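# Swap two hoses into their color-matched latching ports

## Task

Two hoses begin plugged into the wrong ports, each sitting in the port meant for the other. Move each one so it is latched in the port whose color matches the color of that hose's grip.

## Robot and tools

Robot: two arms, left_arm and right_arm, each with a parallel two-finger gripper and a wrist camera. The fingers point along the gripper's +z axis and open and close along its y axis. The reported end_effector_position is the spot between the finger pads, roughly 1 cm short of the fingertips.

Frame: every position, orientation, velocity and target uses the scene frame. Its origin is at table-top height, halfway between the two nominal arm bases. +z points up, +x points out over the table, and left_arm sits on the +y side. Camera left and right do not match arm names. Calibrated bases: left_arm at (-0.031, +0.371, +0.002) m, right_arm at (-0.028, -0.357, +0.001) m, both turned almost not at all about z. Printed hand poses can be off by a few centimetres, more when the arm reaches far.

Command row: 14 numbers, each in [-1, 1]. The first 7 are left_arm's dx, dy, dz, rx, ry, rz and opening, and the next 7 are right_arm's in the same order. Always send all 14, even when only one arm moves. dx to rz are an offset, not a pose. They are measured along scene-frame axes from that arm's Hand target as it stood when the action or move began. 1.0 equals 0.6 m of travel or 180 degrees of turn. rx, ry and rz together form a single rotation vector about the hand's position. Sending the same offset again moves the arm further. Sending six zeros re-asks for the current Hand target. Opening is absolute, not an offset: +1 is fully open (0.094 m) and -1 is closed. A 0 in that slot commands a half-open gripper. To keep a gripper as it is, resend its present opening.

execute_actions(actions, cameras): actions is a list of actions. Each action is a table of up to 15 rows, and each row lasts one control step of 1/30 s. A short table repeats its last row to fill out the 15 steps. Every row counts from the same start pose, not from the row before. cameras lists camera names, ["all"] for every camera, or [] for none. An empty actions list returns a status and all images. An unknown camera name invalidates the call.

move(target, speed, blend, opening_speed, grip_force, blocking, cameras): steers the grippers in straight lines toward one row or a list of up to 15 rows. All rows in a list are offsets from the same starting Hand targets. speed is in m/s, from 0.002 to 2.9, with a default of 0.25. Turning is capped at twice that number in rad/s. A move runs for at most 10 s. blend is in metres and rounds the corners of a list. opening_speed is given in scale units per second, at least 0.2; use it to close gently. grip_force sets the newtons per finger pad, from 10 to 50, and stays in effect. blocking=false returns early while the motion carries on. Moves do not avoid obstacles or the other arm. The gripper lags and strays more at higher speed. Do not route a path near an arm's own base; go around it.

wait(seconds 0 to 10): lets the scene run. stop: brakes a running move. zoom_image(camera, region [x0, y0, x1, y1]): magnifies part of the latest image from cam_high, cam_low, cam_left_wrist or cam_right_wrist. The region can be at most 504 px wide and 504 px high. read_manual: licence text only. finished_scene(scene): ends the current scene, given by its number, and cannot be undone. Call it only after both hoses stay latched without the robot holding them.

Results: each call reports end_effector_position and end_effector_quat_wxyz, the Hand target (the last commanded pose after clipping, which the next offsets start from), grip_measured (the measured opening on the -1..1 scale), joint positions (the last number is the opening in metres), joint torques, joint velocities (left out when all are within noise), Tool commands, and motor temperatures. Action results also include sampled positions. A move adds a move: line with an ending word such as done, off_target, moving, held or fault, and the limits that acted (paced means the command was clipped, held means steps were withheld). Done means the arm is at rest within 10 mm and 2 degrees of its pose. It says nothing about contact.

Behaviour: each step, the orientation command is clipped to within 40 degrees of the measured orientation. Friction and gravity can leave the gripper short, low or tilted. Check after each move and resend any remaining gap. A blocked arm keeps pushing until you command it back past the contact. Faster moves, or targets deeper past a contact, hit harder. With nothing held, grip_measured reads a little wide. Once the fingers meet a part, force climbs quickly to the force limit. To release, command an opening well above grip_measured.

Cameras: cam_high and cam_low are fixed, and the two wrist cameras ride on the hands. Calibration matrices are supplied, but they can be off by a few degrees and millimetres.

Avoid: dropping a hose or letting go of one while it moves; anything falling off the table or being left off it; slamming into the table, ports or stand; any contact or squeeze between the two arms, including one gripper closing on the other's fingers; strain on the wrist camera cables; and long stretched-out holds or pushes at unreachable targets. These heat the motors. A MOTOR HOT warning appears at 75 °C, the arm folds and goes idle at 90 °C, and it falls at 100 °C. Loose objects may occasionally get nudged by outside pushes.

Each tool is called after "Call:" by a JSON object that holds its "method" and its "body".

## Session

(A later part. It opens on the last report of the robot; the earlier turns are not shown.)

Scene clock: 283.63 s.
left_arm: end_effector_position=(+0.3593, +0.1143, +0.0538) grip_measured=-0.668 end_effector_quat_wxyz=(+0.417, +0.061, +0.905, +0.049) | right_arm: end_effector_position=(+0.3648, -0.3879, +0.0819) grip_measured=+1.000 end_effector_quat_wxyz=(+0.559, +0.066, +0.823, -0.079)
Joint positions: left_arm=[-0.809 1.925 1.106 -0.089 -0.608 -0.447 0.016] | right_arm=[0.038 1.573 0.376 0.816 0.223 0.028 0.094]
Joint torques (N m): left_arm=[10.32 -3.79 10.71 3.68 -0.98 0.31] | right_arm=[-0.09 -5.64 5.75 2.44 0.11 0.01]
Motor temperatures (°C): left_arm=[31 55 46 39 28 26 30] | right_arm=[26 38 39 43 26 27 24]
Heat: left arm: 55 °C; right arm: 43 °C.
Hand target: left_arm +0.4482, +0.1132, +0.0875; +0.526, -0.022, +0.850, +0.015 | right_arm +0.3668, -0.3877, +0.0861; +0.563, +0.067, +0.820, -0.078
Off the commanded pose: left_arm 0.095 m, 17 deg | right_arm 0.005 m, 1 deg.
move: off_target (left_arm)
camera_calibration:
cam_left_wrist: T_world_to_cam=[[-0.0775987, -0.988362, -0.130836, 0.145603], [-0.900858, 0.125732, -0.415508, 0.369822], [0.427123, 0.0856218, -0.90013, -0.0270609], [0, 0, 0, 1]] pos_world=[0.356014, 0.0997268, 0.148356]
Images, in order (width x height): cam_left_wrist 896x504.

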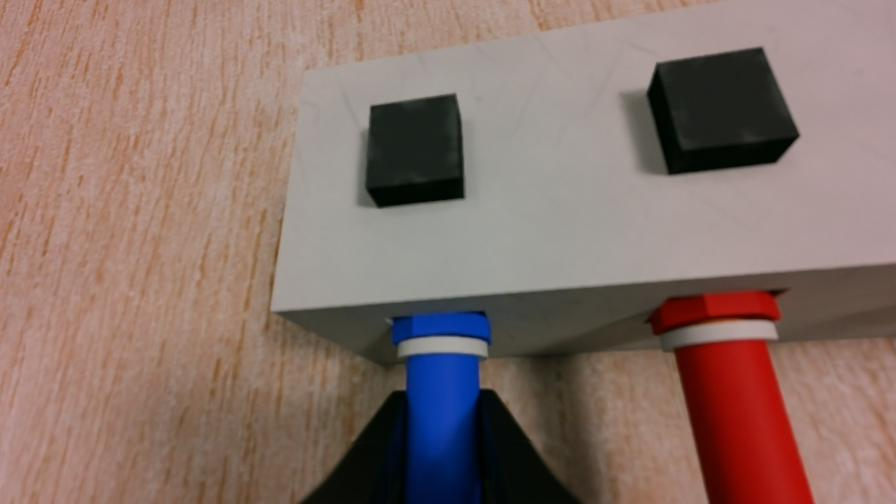

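Call:
{"method": "move", "body": {"target": [[0.04,0.005,0.0,0,-0.01,0,-1,0,0,0,0,0,0,1],[-0.148,0.002,-0.0525,0.004,0.09,-0.03,-1,0,0,0,0,0,0,1],[-0.148,0.002,-0.0525,0.004,0.09,-0.03,-0.25,0,0,0,0,0,0,1],[-0.27,0.008,0.06,0.004,0.09,-0.03,-0.25,0,0,0,0,0,0,1]], "speed": 0.13, "cameras": ["cam_left_wrist"]}}

Call:
{"method": "zoom_image", "body": {"camera": "cam_left_wrist", "region": [350, 60, 750, 300]}}

Scene clock: 293.53 s.
left_arm: end_effector_position=(+0.2865, +0.1179, +0.1111) grip_measured=-0.252 end_effector_quat_wxyz=(+0.389, +0.033, +0.921, +0.007) | right_arm: end_effector_position=(+0.3648, -0.3879, +0.0819) grip_measured=+1.000 end_effector_quat_wxyz=(+0.559, +0.066, +0.823, -0.079)
Joint positions: left_arm=[-0.929 1.641 1.062 -0.423 -0.596 -0.666 0.035] | right_arm=[0.038 1.573 0.376 0.816 0.223 0.028 0.094]
Joint torques (N m): left_arm=[-0.01 -8.83 5.46 1.27 -0.42 -0.11] | right_arm=[-0.08 -5.64 5.74 2.44 0.11 0.01]
Motor temperatures (°C): left_arm=[32 54 47 45 29 26 30] | right_arm=[26 38 39 43 26 27 24]
Heat: left arm: 54 °C; right arm: 43 °C.
Hand target: left_arm +0.2862, +0.1180, +0.1234; +0.401, +0.024, +0.916, -0.002 | right_arm +0.3668, -0.3877, +0.0861; +0.563, +0.067, +0.820, -0.078
Off the commanded pose: left_arm 0.012 m, 2 deg | right_arm 0.005 m, 1 deg.
move: off_target (left_arm); target 3's new opening was sent with left_arm's hand 0.005 m and 3 deg from that target
camera_calibration:
cam_left_wrist: T_world_to_cam=[[-0.0630639, -0.99758, -0.0292633, 0.136591], [-0.928658, 0.0693959, -0.364389, 0.336482], [0.365538, 0.00419575, -0.930787, 0.085893], [0, 0, 0, 1]] pos_world=[0.289693, 0.11255, 0.206556]
Images, in order (width x height): cam_left_wrist 896x504.

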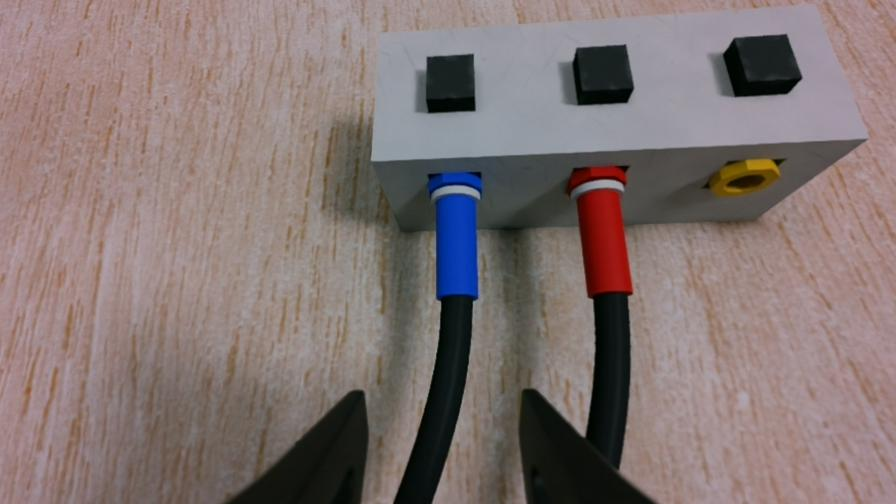

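Scaled by 1.260.

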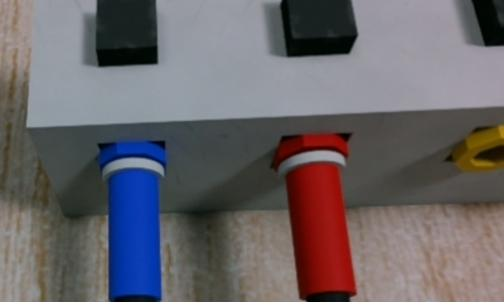

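Both plugs sit flush in their matching ports, so I'm ending the scene.

Call:
{"method": "finished_scene", "body": {"scene": 2}}

The scene is finished: the task was done.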